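# Pull out the right-side yellow rod and flatten its men

## Task

Take the yellow rod closest to the right arm, slide it outward until it stops, then rotate it a quarter turn (90 degrees) so the little men on it end up lying horizontal.

## Robot and tools

Robot: two 6-joint arms, left_arm and right_arm, each with a two-finger parallel gripper and a wrist camera (cam_left_wrist, cam_right_wrist, both 672x504 fisheye). A two-camera stand sits behind them on the floor.

Frames: the scene frame has its origin at table-top height, halfway between the nominal arm bases, with +x pointing out across the table, +z up, and left_arm on the +y side. Calibrated bases: left_arm at (-0.028, +0.289, +0.027) m, right_arm at (-0.040, -0.349, +0.007) m, each turned only slightly about z. Each arm reports its hand pose, and its wrist camera pose, in its own base frame. These readings can be off by a few centimetres, more when stretched out. end_effector_position is the point between the finger pads, roughly 1 cm short of the tips; the fingers point along gripper +z and spread along gripper y.

Row layout (shared by execute_actions and move): one flat list of 14 numbers covering both arms, each in [-1, 1]. The first 7 are left_arm, the last 7 right_arm. Within each arm: wrist pitch, shoulder, wrist yaw, wrist roll, elbow, waist, then gripper opening. The six joint numbers are scaled offsets, not angles: 1.0 equals 2.224 rad for shoulder, elbow and waist, and 8.485 rad for the three wrist joints. Offsets are measured from the Joint targets in force when the action (or move) begins, never from the previous row, so repeating an offset in a new action moves the joint further. The opening is absolute: +1 fully open (0.094 m gap), -1 closed. To leave an arm still, send 0 for its joints and resend its current opening (0 is a real opening command). Stated joint ranges in rad: waist -2.618 to 3.054, shoulder 0.000 to 3.142, elbow 0.000 to 3.142, wrist pitch -1.571 to 1.571, wrist yaw -1.571 to 1.571, wrist roll -2.094 to 2.094. An action pushing a joint more than 0.059 rad beyond its range is rejected for both arms; if the first action of a call fails this, the whole call is rejected.

execute_actions(actions, cameras): actions is a list of actions; each action is a list of up to 15 rows, one per 1/30 s step. A shorter action repeats its final row to fill 15 steps. An empty list just reports state and images. cameras selects views by name; omitted or ["all"] gives all, [] gives none; an unknown name invalidates the call.

move(target, speed, blend, opening_speed, blocking, cameras): target is one 14-number row or a list of up to 15 rows; every row's offsets count from the same starting Joint targets. All joints travel in step, so the hand traces curves, and nothing is avoided automatically. speed is in rad/s for the joint with furthest to go (0.01 to 12.57, default 0.5), one value or one per target. blend (rad) rounds corners between listed targets. opening_speed (0.2 or more, per second on the -1..+1 scale) ramps the gripper. blocking=false returns after about 0.5 s while motion continues. The result ends with a "move:" line: done, off_target (resting more than 0.035 rad from target), moving, held or fault, possibly with limits=held. done does not prove contact or lack of it.

wait(seconds 0 to 10) lets time pass holding the last command; stop brakes a running move. zoom_image(camera, region [x0, y0, x1, y1] pixels, at most 504 by 504) magnifies the newest image of a wrist camera. read_manual returns licence text only. finished_scene(scene) closes the current scene irreversibly; the rod must stay pulled out and turned without the robot holding it. After ending scene 1 make no further call in that reply.

Reading results: Joint positions and Joint velocities list each arm's joints in row order plus the finger gap (m). Joint targets are what the next offsets start from. Joint torques are total drive output including gravity, positive toward increasing angle; numbers 2, 5, 6 wrap at ±28 N m. grip_measured uses the opening scale and reads slightly wide when empty and narrower than a squeezed part. "joint sent to its limit" means a joint was clipped at its end; "joint command not followed" means the clearance check altered targets. Step readings list intermediate joint positions for execute_actions calls. MOTOR HOT warns of heating; OVER-TEMPERATURE FAULT folds that arm away for the rest of the scene.

Motion limits: each target may lead its measured angle by at most 0.339 rad (big joints) or 2.2 rad (wrist); if the commanded hand would land over 200 mm from where it is, that arm's targets are pulled back. Large offsets may need several actions. The scene keeps running while you compose replies.

Cautions: keep the two arms and grippers apart; any moderate contact between them, or one gripper closing on the other's fingers, can end the scene. Approach the rod slowly, since faster contact and targets set deep past contact both push harder. Avoid hitting fixed or heavy objects, dropping or releasing moving parts, and straining a camera cable against the other arm, objects or the table. To release, command an opening clearly above grip_measured. To end a push, or if an arm has been dragged, send targets back past the measured positions. Avoid long holds at full stretch or against an unreachable pose to limit motor heat.

Each tool is called after "Emit:" by a JSON object that holds its "fn" and its "kwargs", one argument or row to a line.

## Session

Emit:
{"fn": "execute_actions", "kwargs": {
  "actions": []
}}

Scene clock: 0.00 s.
left_arm: end_effector_position=(+0.4028, +0.0079, +0.1249) grip_measured=+1.000 end_effector_quat_wxyz=(+0.625, -0.028, +0.778, +0.057) | right_arm: end_effector_position=(+0.4019, -0.0301, +0.1142) grip_measured=+1.000 end_effector_quat_wxyz=(+0.608, +0.063, +0.791, -0.024)
Joint names: [wrist pitch, shoulder, wrist yaw, wrist roll, elbow, waist]
Joint positions: left_arm=[0.966 1.539 -0.191 0.014 0.356 -0.068 0.094] | right_arm=[0.914 1.54 0.073 0.059 0.363 -0.045 0.094]
Joint velocities: within noise
Joint torques (N m): no reading
Heat: left arm: 47 °C; right arm: 43 °C.
Joint targets: left_arm=[0.959 1.536 -0.192 0.014 0.359 -0.068] | right_arm=[0.904 1.537 0.071 0.060 0.366 -0.045]
Tool commands: left_gripper/opening=+1.0 right_gripper/opening=+1.0

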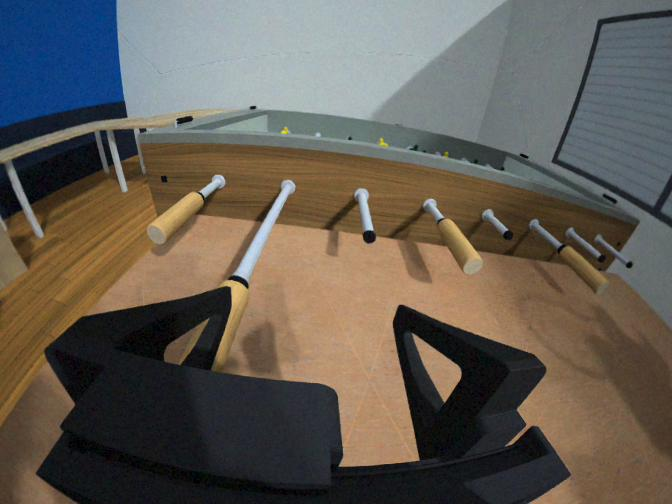

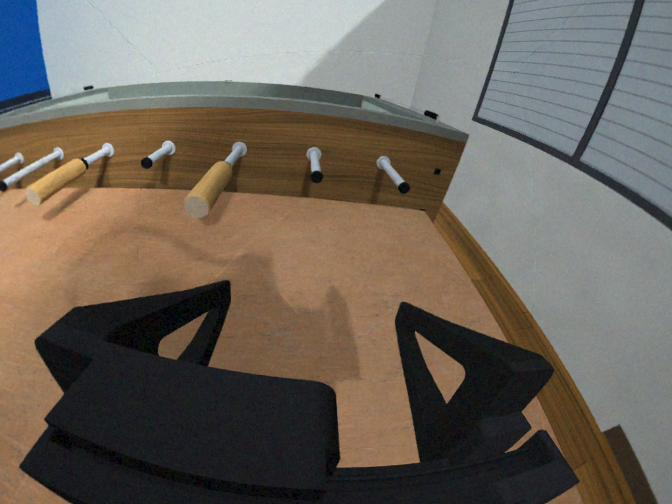

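Emit:
{"fn": "zoom_image", "kwargs": {
  "camera": "cam_left_wrist",
  "region": [240, 90, 440, 240]
}}

Emit:
{"fn": "zoom_image", "kwargs": {
  "camera": "cam_left_wrist",
  "region": [400, 110, 640, 300]
}}

Emit:
{"fn": "zoom_image", "kwargs": {
  "camera": "cam_right_wrist",
  "region": [100, 70, 440, 240]
}}

Scaled by 2.520 from the camera's 672x504 image, which has a finer 960x720 frame.

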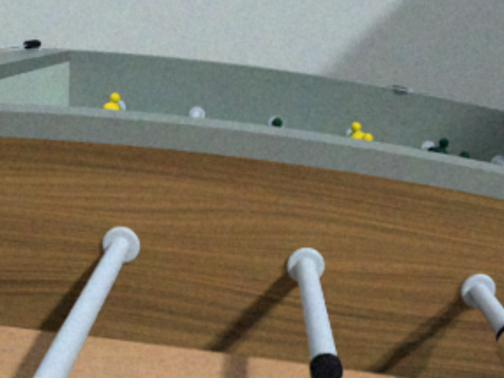

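Scaled by 2.100 from the camera's 672x504 image, which has a finer 960x720 frame.

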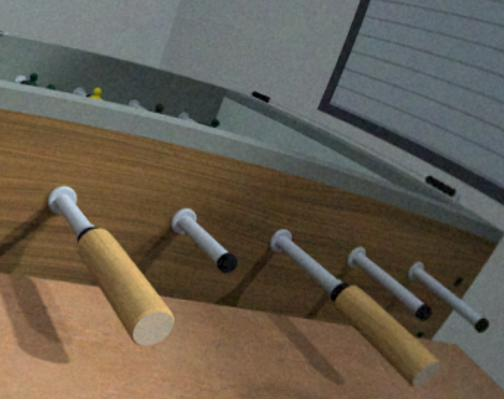

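Scaled by 1.482 from the camera's 672x504 image, which has a finer 960x720 frame.

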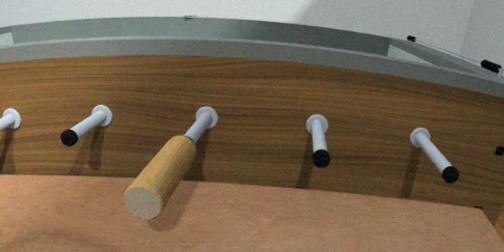

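Emit:
{"fn": "move", "kwargs": {
  "target": [0,0,0,0,0,0,1,0.0610,0.3732,0.0262,0.1781,0.2603,0.1477,0.3],
  "speed": 1.2
}}

Scene clock: 84.53 s.
left_arm: end_effector_position=(+0.4028, +0.0079, +0.1249) grip_measured=+1.000 end_effector_quat_wxyz=(+0.625, -0.028, +0.778, +0.057) | right_arm: end_effector_position=(+0.5366, +0.1037, +0.0633) grip_measured=+0.302 end_effector_quat_wxyz=(+0.494, +0.507, +0.513, +0.485)
Joint names: [wrist pitch, shoulder, wrist yaw, wrist roll, elbow, waist]
Joint positions: left_arm=[0.966 1.539 -0.191 0.014 0.356 -0.068 0.094] | right_arm=[1.377 2.347 0.283 1.568 0.927 0.281 0.061]
Joint velocities: within noise
Joint torques (N m): left_arm=[1.85 -6.34 -0.04 0.02 5.34 -0.09] | right_arm=[2.13 -8.03 0.15 0.05 5.44 0.23]
Heat: left arm: 46 °C; right arm: 44 °C.
Joint targets: left_arm=[0.959 1.536 -0.192 0.014 0.359 -0.068] | right_arm=[1.421 2.367 0.293 1.571 0.945 0.284]
move: off_target (right_arm); right_arm: the wrist pitch is farthest, 0.044 rad from its target
camera_calibration:
cam_right_wrist: T_world_to_cam=[[-0.0899641, -0.192389, -0.977186, 0.120652], [-0.403072, 0.904253, -0.140922, 0.163234], [0.910736, 0.381198, -0.158897, -0.398504], [0, 0, 0, 1]] pos_world=[0.439581, 0.0275162, 0.0775816]

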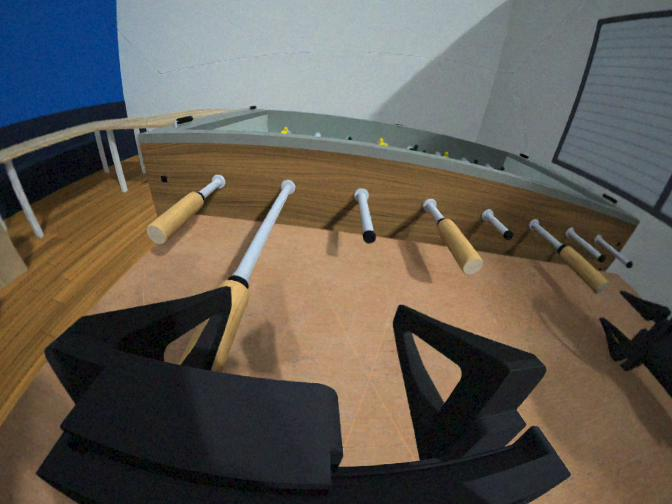

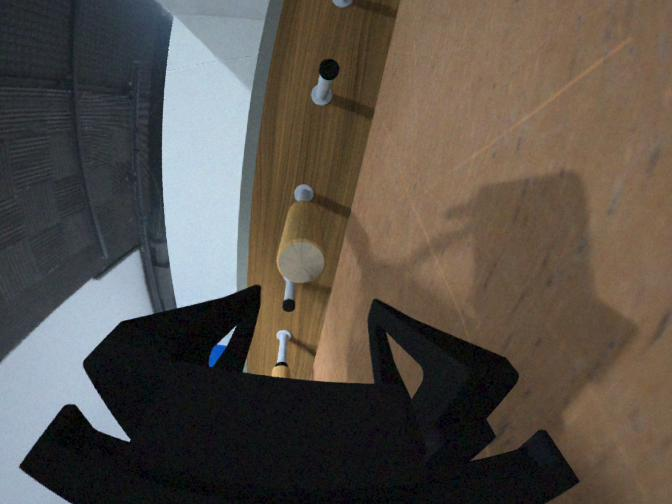

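Emit:
{"fn": "move", "kwargs": {
  "target": [
    [0,0,0,0,0,0,1,-0.0128,0.0094,-0.0024,0,0.0589,-0.0094,0.3],
    [0,0,0,0,0,0,1,-0.0331,0.0625,-0.0062,0,0.1893,-0.0243,0.3]
  ],
  "speed": 0.5
}}

Scene clock: 103.80 s.
left_arm: end_effector_position=(+0.4028, +0.0079, +0.1249) grip_measured=+1.000 end_effector_quat_wxyz=(+0.625, -0.028, +0.778, +0.057) | right_arm: end_effector_position=(+0.6211, +0.1072, +0.0888) grip_measured=+0.302 end_effector_quat_wxyz=(+0.507, +0.498, +0.490, +0.505)
Joint names: [wrist pitch, shoulder, wrist yaw, wrist roll, elbow, waist]
Joint positions: left_arm=[0.966 1.539 -0.191 0.014 0.356 -0.068 0.094] | right_arm=[1.17 2.478 0.249 1.57 1.332 0.24 0.061]
Joint velocities: within noise
Joint torques (N m): left_arm=[1.85 -6.35 -0.05 0.01 5.33 -0.03] | right_arm=[1.49 -9.37 -0.03 0.02 7.99 -0.91]
Heat: left arm: 45 °C; right arm: 47 °C.
Joint targets: left_arm=[0.959 1.536 -0.192 0.014 0.359 -0.068] | right_arm=[1.141 2.506 0.241 1.571 1.366 0.229]
move: done
camera_calibration:
cam_right_wrist: T_world_to_cam=[[-0.0272234, -0.17236, -0.984658, 0.113439], [-0.387415, 0.909858, -0.148556, 0.188021], [0.921503, 0.377427, -0.0915443, -0.48492], [0, 0, 0, 1]] pos_world=[0.522786, 0.031502, 0.0952381]

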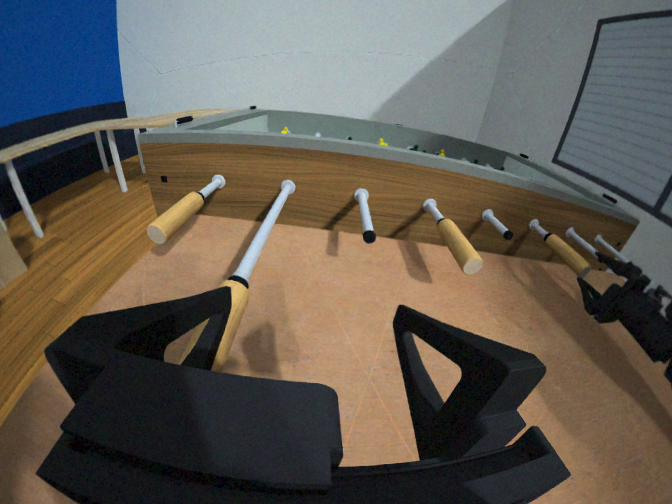

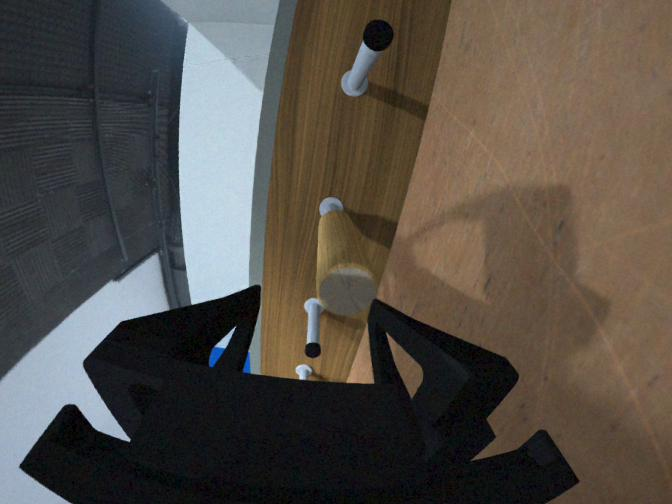

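Emit:
{"fn": "move", "kwargs": {
  "target": [0,0,0,0,0,0,1,0.0170,-0.0364,0.0024,0,-0.0949,0.0094,0.5],
  "speed": 0.6,
  "cameras": ["cam_right_wrist"]
}}

Scene clock: 132.83 s.
left_arm: end_effector_position=(+0.4028, +0.0079, +0.1249) grip_measured=+1.000 end_effector_quat_wxyz=(+0.625, -0.028, +0.778, +0.057) | right_arm: end_effector_position=(+0.5899, +0.0991, +0.0647) grip_measured=+0.498 end_effector_quat_wxyz=(+0.498, +0.508, +0.502, +0.492)
Joint names: [wrist pitch, shoulder, wrist yaw, wrist roll, elbow, waist]
Joint positions: left_arm=[0.966 1.539 -0.191 0.014 0.356 -0.068 0.094] | right_arm=[1.258 2.45 0.251 1.575 1.172 0.24 0.07]
Joint velocities: within noise
Joint torques (N m): left_arm=[1.84 -6.38 -0.04 0 5.37 -0.05] | right_arm=[2.01 -12.92 0.14 -0.03 3.51 0.96]
Heat: left arm: 45 °C; right arm: 46 °C.
Joint targets: left_arm=[0.959 1.536 -0.192 0.014 0.359 -0.068] | right_arm=[1.285 2.426 0.261 1.571 1.155 0.250]
move: done
camera_calibration:
cam_right_wrist: T_world_to_cam=[[-0.0703582, -0.17812, -0.98149, 0.113242], [-0.391158, 0.910052, -0.137115, 0.181199], [0.91763, 0.37427, -0.133703, -0.450057], [0, 0, 0, 1]] pos_world=[0.491831, 0.0237131, 0.0758172]
Images, in order (width x height): cam_right_wrist 672x504.

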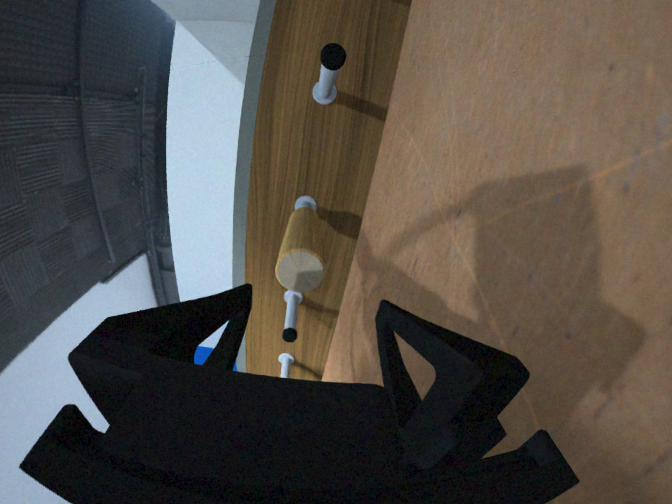

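Emit:
{"fn": "move", "kwargs": {
  "target": [
    [0,0,0,0,0,0,1,-0.0200,0.0513,-0.0026,0,0.1120,-0.0094,0.5],
    [0,0,0,0,0,0,1,-0.0356,0.0967,-0.0047,0,0.2172,-0.0175,0.5]
  ],
  "speed": 0.6,
  "cameras": ["cam_right_wrist"]
}}

Scene clock: 146.37 s.
left_arm: end_effector_position=(+0.4028, +0.0079, +0.1249) grip_measured=+1.000 end_effector_quat_wxyz=(+0.625, -0.028, +0.778, +0.057) | right_arm: end_effector_position=(+0.6696, +0.1088, +0.0784) grip_measured=+0.498 end_effector_quat_wxyz=(+0.500, +0.503, +0.498, +0.499)
Joint names: [wrist pitch, shoulder, wrist yaw, wrist roll, elbow, waist]
Joint positions: left_arm=[0.966 1.539 -0.191 0.014 0.356 -0.068 0.094] | right_arm=[0.997 2.612 0.225 1.575 1.614 0.219 0.07]
Joint velocities: within noise
Joint torques (N m): left_arm=[1.84 -6.35 -0.05 0.01 5.33 -0.05] | right_arm=[1.63 -10.62 0.01 -0.03 7.88 -0.62]
Heat: left arm: 45 °C; right arm: 47 °C.
Joint targets: left_arm=[0.959 1.536 -0.192 0.014 0.359 -0.068] | right_arm=[0.983 2.641 0.221 1.571 1.638 0.212]
move: done
camera_calibration:
cam_right_wrist: T_world_to_cam=[[-0.0507931, -0.173862, -0.983459, 0.120559], [-0.393393, 0.908601, -0.140311, 0.207446], [0.917966, 0.379759, -0.114547, -0.527241], [0, 0, 0, 1]] pos_world=[0.571721, 0.0326996, 0.0872781]
Images, in order (width x height): cam_right_wrist 672x504.

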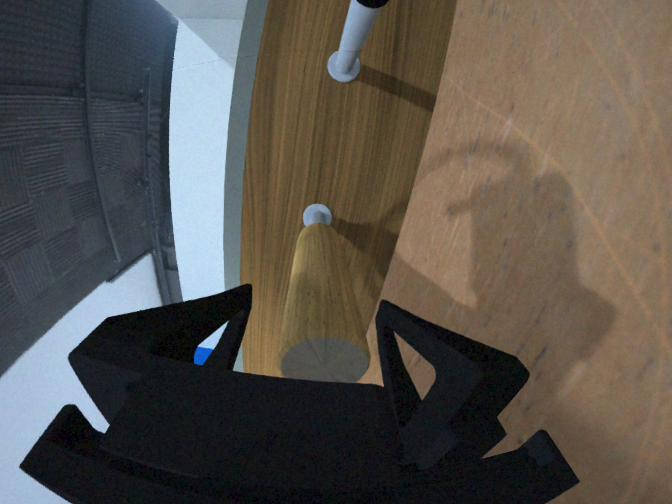

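Emit:
{"fn": "move", "kwargs": {
  "target": [
    [0,0,0,0,0,0,1,0,0,0,0,0,0,-0.5],
    [0,0,0,0,0,0,1,0,0,0,-0.1851,0,0,-0.5]
  ],
  "speed": 1.2,
  "opening_speed": 1.5
}}

Scene clock: 158.07 s.
left_arm: end_effector_position=(+0.4028, +0.0079, +0.1249) grip_measured=+1.000 end_effector_quat_wxyz=(+0.625, -0.028, +0.778, +0.057) | right_arm: end_effector_position=(+0.6691, +0.1041, +0.0700) grip_measured=-0.310 end_effector_quat_wxyz=(+0.700, +0.017, +0.714, -0.006)
Joint names: [wrist pitch, shoulder, wrist yaw, wrist roll, elbow, waist]
Joint positions: left_arm=[0.966 1.539 -0.191 0.014 0.356 -0.068 0.094] | right_arm=[0.986 2.621 0.25 0.021 1.614 0.219 0.032]
Joint velocities: within noise
Joint torques (N m): left_arm=[1.83 -6.41 -0.05 0.01 5.35 -0.05] | right_arm=[1.7 -11.26 -0.28 -0.2 7.84 -0.62]
Heat: left arm: 45 °C; right arm: 47 °C.
Joint targets: left_arm=[0.959 1.536 -0.192 0.014 0.359 -0.068] | right_arm=[0.983 2.640 0.221 0.001 1.638 0.212]
move: done
camera_calibration:
cam_right_wrist: T_world_to_cam=[[-0.0771165, -0.983512, 0.163579, 0.133107], [-0.420661, -0.116653, -0.899687, 0.388423], [0.903935, -0.138192, -0.404729, -0.442356], [0, 0, 0, 1]] pos_world=[0.57352, 0.115093, 0.148652]

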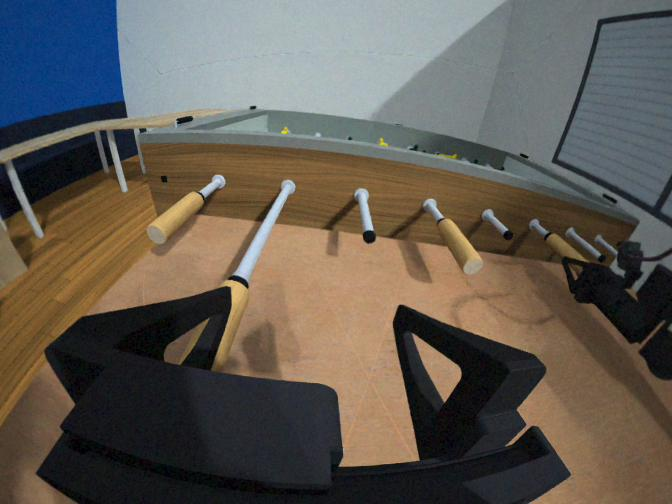

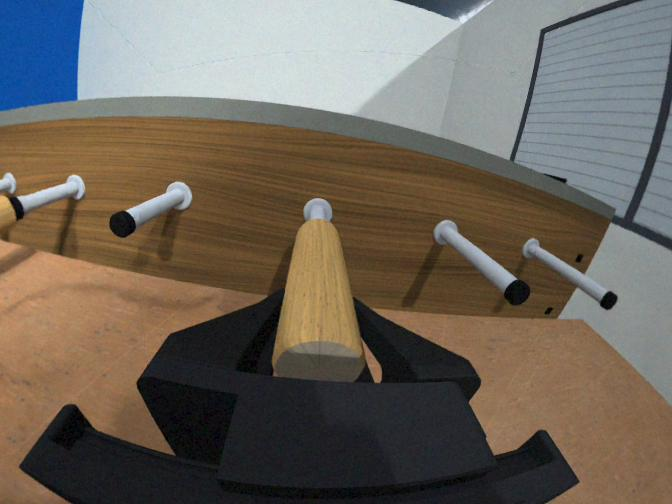

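Emit:
{"fn": "move", "kwargs": {
  "target": [
    [0,0,0,0,0,0,1,0.0186,-0.0541,0.0021,0,-0.1165,0.0076,-0.5],
    [0,0,0,0,0,0,1,0.0329,-0.0922,0.0046,0,-0.2091,0.0173,-0.5],
    [0,0,0,0,0,0,1,0.05,-0.1312,0.0085,0,-0.3134,0.0321,-0.5]
  ],
  "speed": 0.5,
  "blend": 0.03
}}

Scene clock: 192.23 s.
left_arm: end_effector_position=(+0.4028, +0.0079, +0.1249) grip_measured=+1.000 end_effector_quat_wxyz=(+0.625, -0.028, +0.778, +0.057) | right_arm: end_effector_position=(+0.5427, +0.0990, +0.0634) grip_measured=-0.310 end_effector_quat_wxyz=(+0.699, +0.015, +0.715, -0.009)
Joint names: [wrist pitch, shoulder, wrist yaw, wrist roll, elbow, waist]
Joint positions: left_arm=[0.966 1.539 -0.191 0.014 0.356 -0.068 0.094] | right_arm=[1.393 2.374 0.313 0.015 0.958 0.28 0.032]
Joint velocities: within noise
Joint torques (N m): left_arm=[1.84 -6.37 -0.05 0.01 5.35 -0.08] | right_arm=[1.84 -11.86 -0.17 -0.15 2.81 0.32]
Heat: left arm: 44 °C; right arm: 46 °C.
Joint targets: left_arm=[0.959 1.536 -0.192 0.014 0.359 -0.068] | right_arm=[1.407 2.349 0.293 0.000 0.941 0.283]
move: done
camera_calibration:
cam_right_wrist: T_world_to_cam=[[-0.0784484, -0.982093, 0.171284, 0.119558], [-0.423053, -0.122781, -0.897748, 0.33055], [0.902702, -0.142889, -0.405846, -0.33024], [0, 0, 0, 1]] pos_world=[0.447328, 0.110814, 0.142246]

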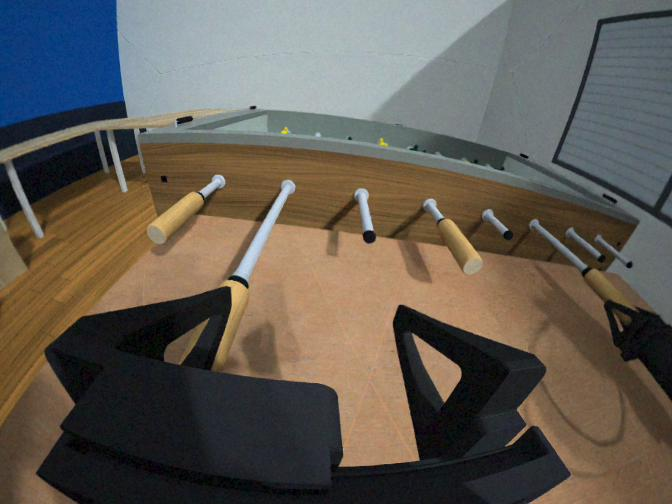

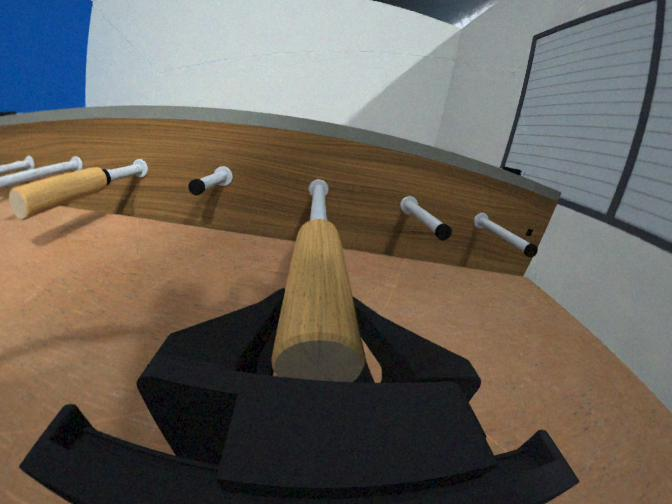

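Emit:
{"fn": "move", "kwargs": {
  "target": [
    [0,0,0,0,0,0,1,0.0137,-0.0252,0.0040,0,-0.0769,0.0152,-0.5],
    [0,0,0,0,0,0,1,0.0062,-0.1048,0.0093,0.0044,-0.1731,0.0355,-0.5]
  ],
  "speed": 0.4,
  "blend": 0.03
}}

Scene clock: 212.57 s.
left_arm: end_effector_position=(+0.4028, +0.0079, +0.1249) grip_measured=+1.000 end_effector_quat_wxyz=(+0.625, -0.028, +0.778, +0.057) | right_arm: end_effector_position=(+0.4849, +0.1017, +0.0647) grip_measured=-0.310 end_effector_quat_wxyz=(+0.661, +0.001, +0.751, -0.012)
Joint names: [wrist pitch, shoulder, wrist yaw, wrist roll, elbow, waist]
Joint positions: left_arm=[0.966 1.539 -0.191 0.014 0.356 -0.068 0.094] | right_arm=[1.341 2.179 0.343 0.029 0.703 0.328 0.032]
Joint velocities: within noise
Joint torques (N m): left_arm=[1.84 -6.32 -0.03 0.01 5.33 -0.09] | right_arm=[2.79 -13.52 0.39 0.11 -7.43 3.08]
Heat: left arm: 44 °C; right arm: 48 °C.
Joint targets: left_arm=[0.959 1.536 -0.192 0.014 0.359 -0.068] | right_arm=[1.459 2.116 0.372 0.038 0.556 0.362]
move: off_target (right_arm); right_arm: the elbow is farthest, 0.147 rad from its target
camera_calibration:
cam_right_wrist: T_world_to_cam=[[-0.0422381, -0.979031, 0.199284, 0.0978142], [-0.51288, -0.149929, -0.845266, 0.350432], [0.857421, -0.137911, -0.495793, -0.249831], [0, 0, 0, 1]] pos_world=[0.398071, 0.113848, 0.152851]

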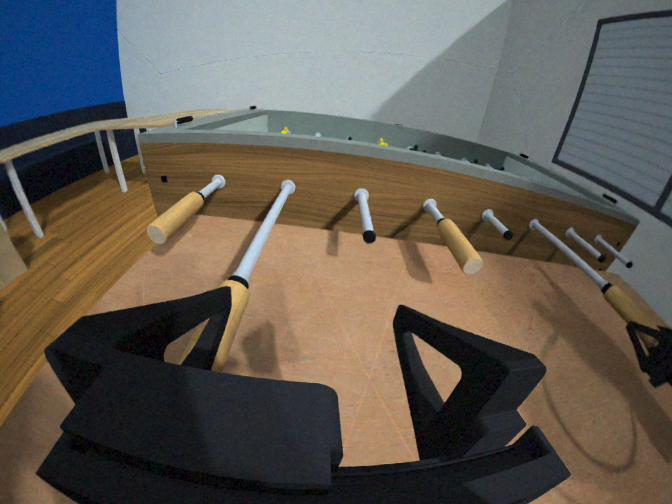

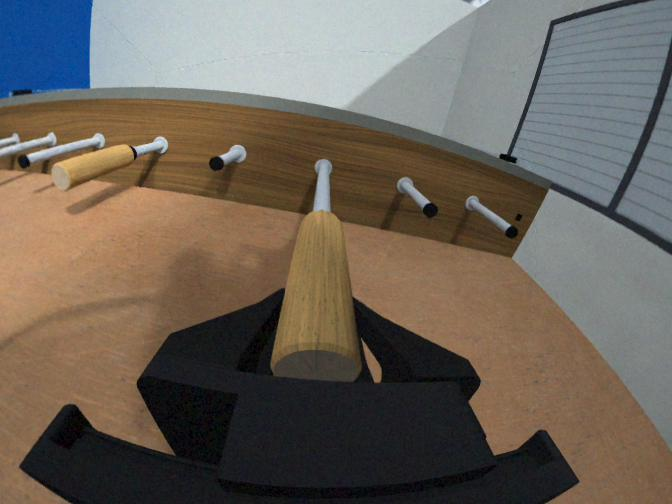

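Emit:
{"fn": "move", "kwargs": {
  "target": [
    [0,0,0,0,0,0,1,-0.0139,0.0283,-0.0034,-0.001,0.0531,-0.0153,-0.5],
    [0,0,0,0,0,0,1,-0.0139,0.0283,-0.0034,-0.001,0.0531,-0.0153,0.3]
  ],
  "speed": 0.4,
  "opening_speed": 1.5
}}

Emit:
{"fn": "zoom_image", "kwargs": {
  "camera": "cam_left_wrist",
  "region": [400, 110, 560, 210]
}}

Scene clock: 227.03 s.
left_arm: end_effector_position=(+0.4028, +0.0079, +0.1249) grip_measured=+1.000 end_effector_quat_wxyz=(+0.625, -0.028, +0.778, +0.057) | right_arm: end_effector_position=(+0.4804, +0.0992, +0.0568) grip_measured=+0.298 end_effector_quat_wxyz=(+0.651, -0.001, +0.759, -0.015)
Joint names: [wrist pitch, shoulder, wrist yaw, wrist roll, elbow, waist]
Joint positions: left_arm=[0.966 1.539 -0.191 0.014 0.356 -0.068 0.094] | right_arm=[1.331 2.179 0.342 0.03 0.686 0.325 0.061]
Joint velocities: within noise
Joint torques (N m): left_arm=[1.85 -6.34 -0.04 0 5.34 -0.08] | right_arm=[1.82 -8.13 0.08 0 2.73 0.27]
Heat: left arm: 44 °C; right arm: 50 °C.
Joint targets: left_arm=[0.959 1.536 -0.192 0.014 0.359 -0.068] | right_arm=[1.341 2.179 0.343 0.030 0.674 0.328]
move: done; target 2's new numbers were sent with right_arm's elbow 0.041 rad from that target
camera_calibration:
cam_right_wrist: T_world_to_cam=[[-0.0382069, -0.977451, 0.207676, 0.0941267], [-0.534844, -0.15555, -0.83051, 0.351341], [0.844087, -0.142805, -0.516841, -0.242192], [0, 0, 0, 1]] pos_world=[0.39594, 0.112069, 0.14707]

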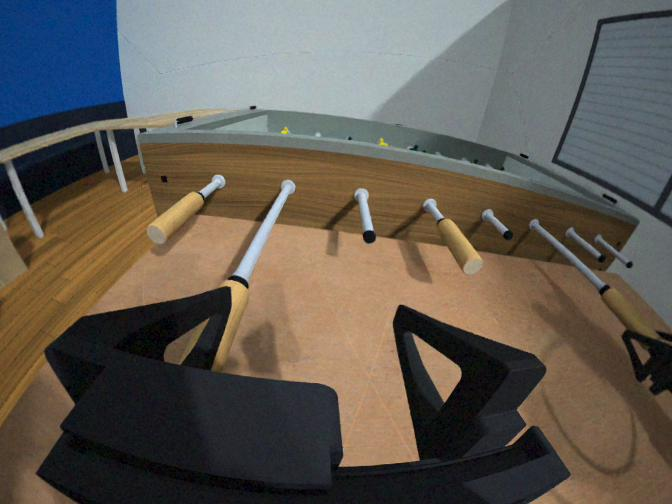

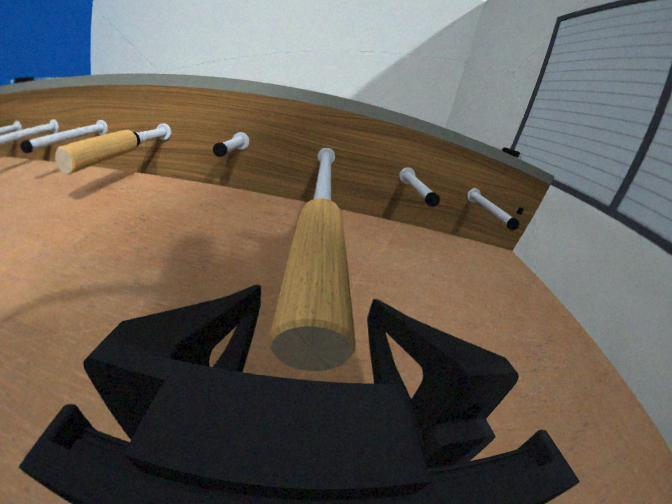

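Scaled by 3.150 from the camera's 672x504 image, which has a finer 960x720 frame.

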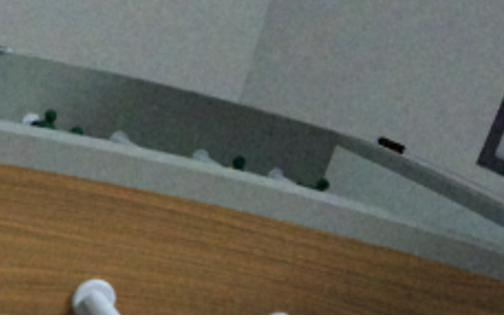

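Emit:
{"fn": "finished_scene", "kwargs": {
  "scene": 1
}}

The scene is finished: the task was done.


## Next scene

The same job, from a new start.

Emit:
{"fn": "execute_actions", "kwargs": {
  "actions": []
}}

Nothing of this call was run. Scene 2 begins with your next reply.

Emit:
{"fn": "execute_actions", "kwargs": {
  "actions": []
}}

Scene clock: 0.00 s.
left_arm: end_effector_position=(+0.4067, +0.0376, +0.1163) grip_measured=+1.000 end_effector_quat_wxyz=(+0.597, -0.093, +0.793, +0.071) | right_arm: end_effector_position=(+0.3928, -0.0048, +0.1143) grip_measured=+1.000 end_effector_quat_wxyz=(+0.608, +0.033, +0.793, -0.013)
Joint names: [wrist pitch, shoulder, wrist yaw, wrist roll, elbow, waist]
Joint positions: left_arm=[0.845 1.542 -0.242 -0.068 0.409 -0.016 0.094] | right_arm=[0.909 1.498 0.082 0.042 0.325 0.023 0.094]
Joint velocities: within noise
Joint torques (N m): no reading
Heat: left arm: 42 °C; right arm: 40 °C.
Joint targets: left_arm=[0.833 1.540 -0.243 -0.068 0.411 -0.016] | right_arm=[0.899 1.495 0.080 0.043 0.328 0.023]
Tool commands: left_gripper/opening=+1.0 right_gripper/opening=+1.0
camera_calibration:
cam_left_wrist: T_world_to_cam=[[0.207287, -0.962694, 0.173931, -0.0790407], [-0.569143, -0.263281, -0.778948, 0.366677], [0.795681, 0.062474, -0.602485, -0.132805], [0, 0, 0, 1]] pos_world=[0.330746, 0.0287439, 0.219357]
cam_right_wrist: T_world_to_cam=[[-0.0674914, -0.98389, 0.165543, -0.00657283], [-0.627243, -0.0871895, -0.773928, 0.366259], [0.775894, -0.156069, -0.611254, -0.115862], [0, 0, 0, 1]] pos_world=[0.319186, 0.0073845, 0.213725]

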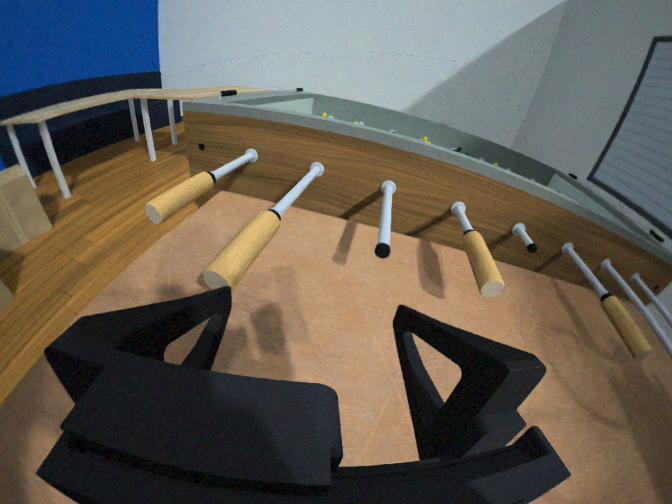

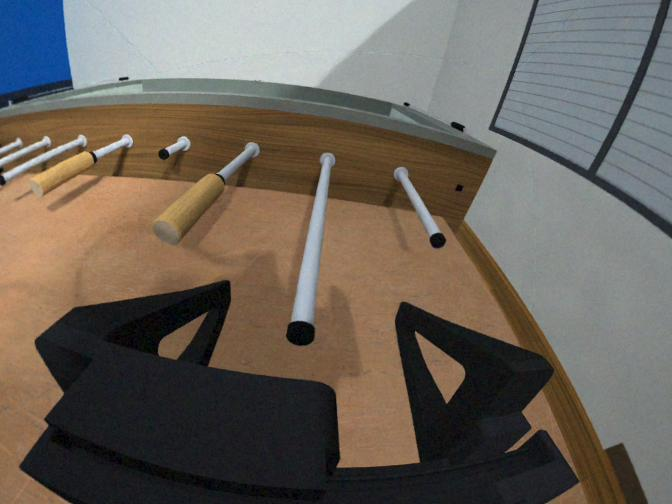

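Emit:
{"fn": "move", "kwargs": {
  "target": [
    [0,0,0,0,0,0,1,0.0236,0,0.0259,-0.0943,0,0.1799,0.5],
    [0,0,0,0,0,0,1,0.0779,0.3620,0.0576,-0.1902,0.1956,0.2156,0.5]
  ],
  "speed": 1.2,
  "blend": 0.1,
  "cameras": ["cam_right_wrist"]
}}

Scene clock: 43.80 s.
left_arm: end_effector_position=(+0.4067, +0.0376, +0.1163) grip_measured=+1.000 end_effector_quat_wxyz=(+0.597, -0.093, +0.793, +0.071) | right_arm: end_effector_position=(+0.4705, +0.1459, +0.0628) grip_measured=+0.502 end_effector_quat_wxyz=(-0.463, +0.502, -0.522, +0.512)
Joint names: [wrist pitch, shoulder, wrist yaw, wrist roll, elbow, waist]
Joint positions: left_arm=[0.845 1.542 -0.242 -0.068 0.409 -0.016 0.094] | right_arm=[1.481 2.284 0.565 -1.572 0.747 0.496 0.071]
Joint velocities: within noise
Joint torques (N m): left_arm=[1.86 -6.5 -0.07 0.02 5.49 -0.03] | right_arm=[2.34 -7.39 0.11 0 4.52 0.59]
Heat: left arm: 43 °C; right arm: 43 °C.
Joint targets: left_arm=[0.833 1.540 -0.243 -0.068 0.411 -0.016] | right_arm=[1.554 2.301 0.569 -1.571 0.763 0.502]
joint sent to its limit (right arm) — the wrist pitch, upper limit.
move: off_target (right_arm); right_arm: the wrist pitch is farthest, 0.079 rad from its target
camera_calibration:
cam_right_wrist: T_world_to_cam=[[0.0118786, 0.208363, 0.977979, -0.106837], [-0.451908, -0.871348, 0.191134, 0.359536], [0.891986, -0.444227, 0.0838106, -0.240361], [0, 0, 0, 1]] pos_world=[0.378145, 0.228767, 0.0559098]
Images, in order (width x height): cam_right_wrist 672x504.

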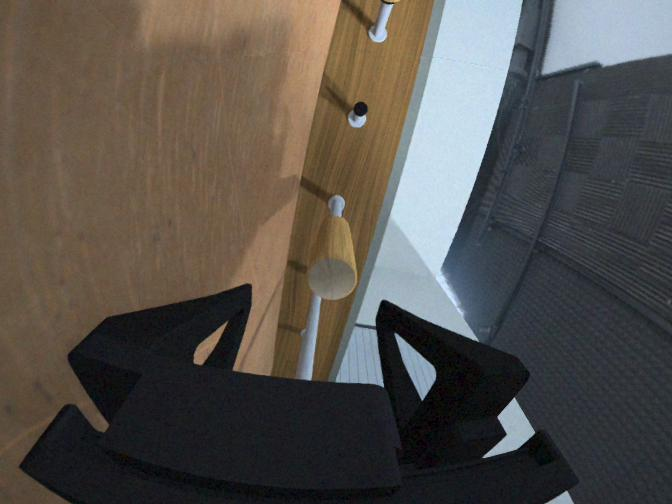

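Emit:
{"fn": "move", "kwargs": {
  "target": [
    [0,0,0,0,0,0,1,-0.0170,0.0265,-0.0071,0,0.0719,-0.0265,0.5],
    [0,0,0,0,0,0,1,-0.0311,0.0567,-0.0134,0,0.1565,-0.0508,0.5]
  ],
  "speed": 0.6,
  "blend": 0.02,
  "cameras": ["cam_right_wrist"]
}}

Scene clock: 58.10 s.
left_arm: end_effector_position=(+0.4067, +0.0376, +0.1163) grip_measured=+1.000 end_effector_quat_wxyz=(+0.597, -0.093, +0.793, +0.071) | right_arm: end_effector_position=(+0.5551, +0.1432, +0.0733) grip_measured=+0.502 end_effector_quat_wxyz=(+0.477, -0.485, +0.519, -0.518)
Joint names: [wrist pitch, shoulder, wrist yaw, wrist roll, elbow, waist]
Joint positions: left_arm=[0.845 1.542 -0.242 -0.068 0.409 -0.016 0.094] | right_arm=[1.297 2.401 0.468 -1.573 1.092 0.393 0.071]
Joint velocities: within noise
Joint torques (N m): left_arm=[1.87 -6.5 -0.06 0.01 5.49 -0.08] | right_arm=[1.65 -8.55 -0.08 0.03 5.96 -0.34]
Heat: left arm: 43 °C; right arm: 46 °C.
Joint targets: left_arm=[0.833 1.540 -0.243 -0.068 0.411 -0.016] | right_arm=[1.290 2.427 0.455 -1.571 1.112 0.389]
move: done
camera_calibration:
cam_right_wrist: T_world_to_cam=[[-0.025607, 0.187524, 0.981926, -0.0940034], [-0.464052, -0.872235, 0.154474, 0.402996], [0.885438, -0.451709, 0.109356, -0.315102], [0, 0, 0, 1]] pos_world=[0.463607, 0.2268, 0.0645104]
Images, in order (width x height): cam_right_wrist 672x504.

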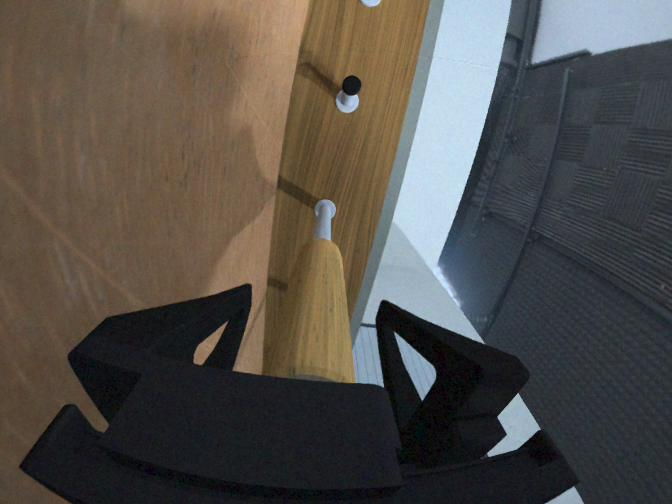

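Emit:
{"fn": "move", "kwargs": {
  "target": [
    [0,0,0,0,0,0,1,0,0,0,0,0,0,-0.5],
    [0,0,0,0,0,0,1,0.0171,-0.0405,0.0064,0.1025,-0.0962,0.0244,-0.5],
    [0,0,0,0,0,0,1,0.0291,-0.0629,0.0134,0.1851,-0.1650,0.0510,-0.5],
    [0,0,0,0,0,0,1,0.0087,-0.1349,0.0171,0.1934,-0.2109,0.0654,-0.5]
  ],
  "speed": [0.5,1.2,1.2,0.35],
  "opening_speed": 1.5,
  "blend": [0,0.05,0.03,0]
}}

Scene clock: 78.20 s.
left_arm: end_effector_position=(+0.4067, +0.0376, +0.1163) grip_measured=+1.000 end_effector_quat_wxyz=(+0.597, -0.093, +0.793, +0.071) | right_arm: end_effector_position=(+0.4720, +0.1476, +0.0709) grip_measured=-0.311 end_effector_quat_wxyz=(+0.666, +0.012, +0.746, -0.028)
Joint names: [wrist pitch, shoulder, wrist yaw, wrist roll, elbow, waist]
Joint positions: left_arm=[0.845 1.542 -0.242 -0.068 0.409 -0.016 0.094] | right_arm=[1.305 2.18 0.545 0.043 0.743 0.491 0.032]
Joint velocities: within noise
Joint torques (N m): left_arm=[1.87 -6.48 -0.07 0.03 5.5 -0.02] | right_arm=[2.23 -12.88 0.7 0.32 -3.67 3.93]
Heat: left arm: 43 °C; right arm: 45 °C.
Joint targets: left_arm=[0.833 1.540 -0.243 -0.068 0.411 -0.016] | right_arm=[1.364 2.127 0.600 0.070 0.643 0.535]
move: off_target (right_arm); right_arm: the elbow is farthest, 0.100 rad from its target
camera_calibration:
cam_left_wrist: T_world_to_cam=[[0.207287, -0.962694, 0.173931, -0.0790407], [-0.569143, -0.263281, -0.778948, 0.366677], [0.795681, 0.062474, -0.602485, -0.132805], [0, 0, 0, 1]] pos_world=[0.330746, 0.0287439, 0.219357]
cam_right_wrist: T_world_to_cam=[[-0.0822786, -0.974726, 0.207701, 0.158559], [-0.50623, -0.138643, -0.851181, 0.35165], [0.858464, -0.175178, -0.482028, -0.225428], [0, 0, 0, 1]] pos_world=[0.384584, 0.163815, 0.157722]

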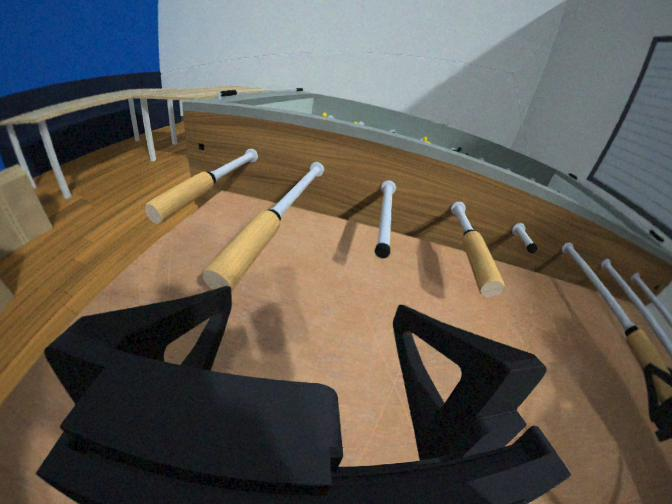

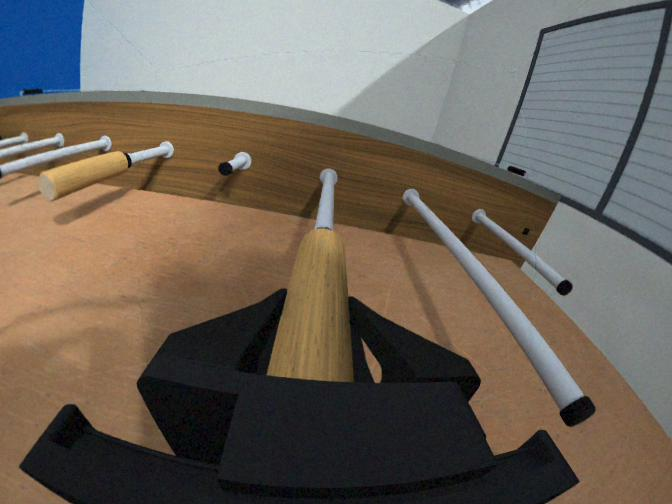

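Emit:
{"fn": "move", "kwargs": {
  "target": [
    [0,0,0,0,0,0,1,-0.0059,0.0225,-0.0053,0.0035,0.0360,-0.0157,-0.5],
    [0,0,0,0,0,0,1,-0.0059,0.0225,-0.0053,0.0035,0.0360,-0.0157,0.3]
  ],
  "speed": 0.4,
  "opening_speed": 1.5
}}

Emit:
{"fn": "zoom_image", "kwargs": {
  "camera": "cam_left_wrist",
  "region": [400, 110, 580, 220]
}}

Scene clock: 88.43 s.
left_arm: end_effector_position=(+0.4067, +0.0376, +0.1163) grip_measured=+1.000 end_effector_quat_wxyz=(+0.597, -0.093, +0.793, +0.071) | right_arm: end_effector_position=(+0.4702, +0.1470, +0.0688) grip_measured=+0.298 end_effector_quat_wxyz=(+0.664, +0.027, +0.747, -0.017)
Joint names: [wrist pitch, shoulder, wrist yaw, wrist roll, elbow, waist]
Joint positions: left_arm=[0.845 1.542 -0.242 -0.068 0.409 -0.016 0.094] | right_arm=[1.303 2.18 0.553 0.084 0.737 0.494 0.061]
Joint velocities: within noise
Joint torques (N m): left_arm=[1.86 -6.5 -0.06 0.02 5.52 -0.05] | right_arm=[1.82 -8.65 0.13 0.13 2.66 0.5]
Heat: left arm: 43 °C; right arm: 47 °C.
Joint targets: left_arm=[0.833 1.540 -0.243 -0.068 0.411 -0.016] | right_arm=[1.314 2.177 0.556 0.100 0.722 0.500]
move: done
camera_calibration:
cam_left_wrist: T_world_to_cam=[[0.207287, -0.962694, 0.173931, -0.0790407], [-0.569143, -0.263281, -0.778948, 0.366677], [0.795681, 0.062474, -0.602485, -0.132805], [0, 0, 0, 1]] pos_world=[0.330746, 0.0287439, 0.219357]
cam_right_wrist: T_world_to_cam=[[-0.0905789, -0.980876, 0.172274, 0.165528], [-0.510799, -0.10274, -0.853539, 0.345736], [0.854915, -0.16531, -0.491725, -0.224129], [0, 0, 0, 1]] pos_world=[0.383206, 0.160832, 0.156374]

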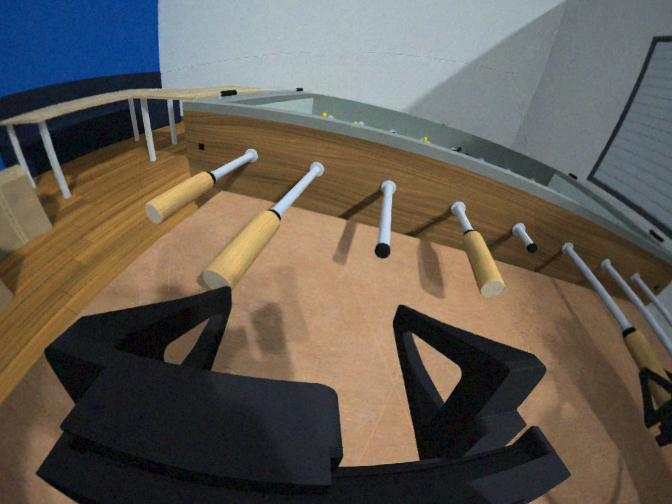

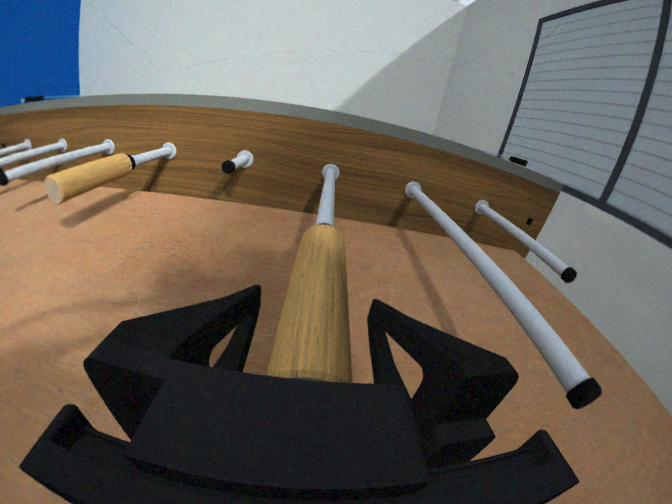

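Scaled by 2.800 from the camera's 672x504 image, which has a finer 960x720 frame.

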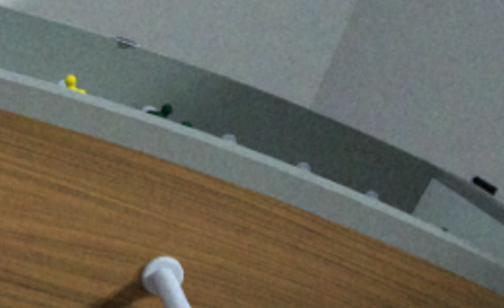

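Emit:
{"fn": "finished_scene", "kwargs": {
  "scene": 2
}}

The scene is finished: the task was done.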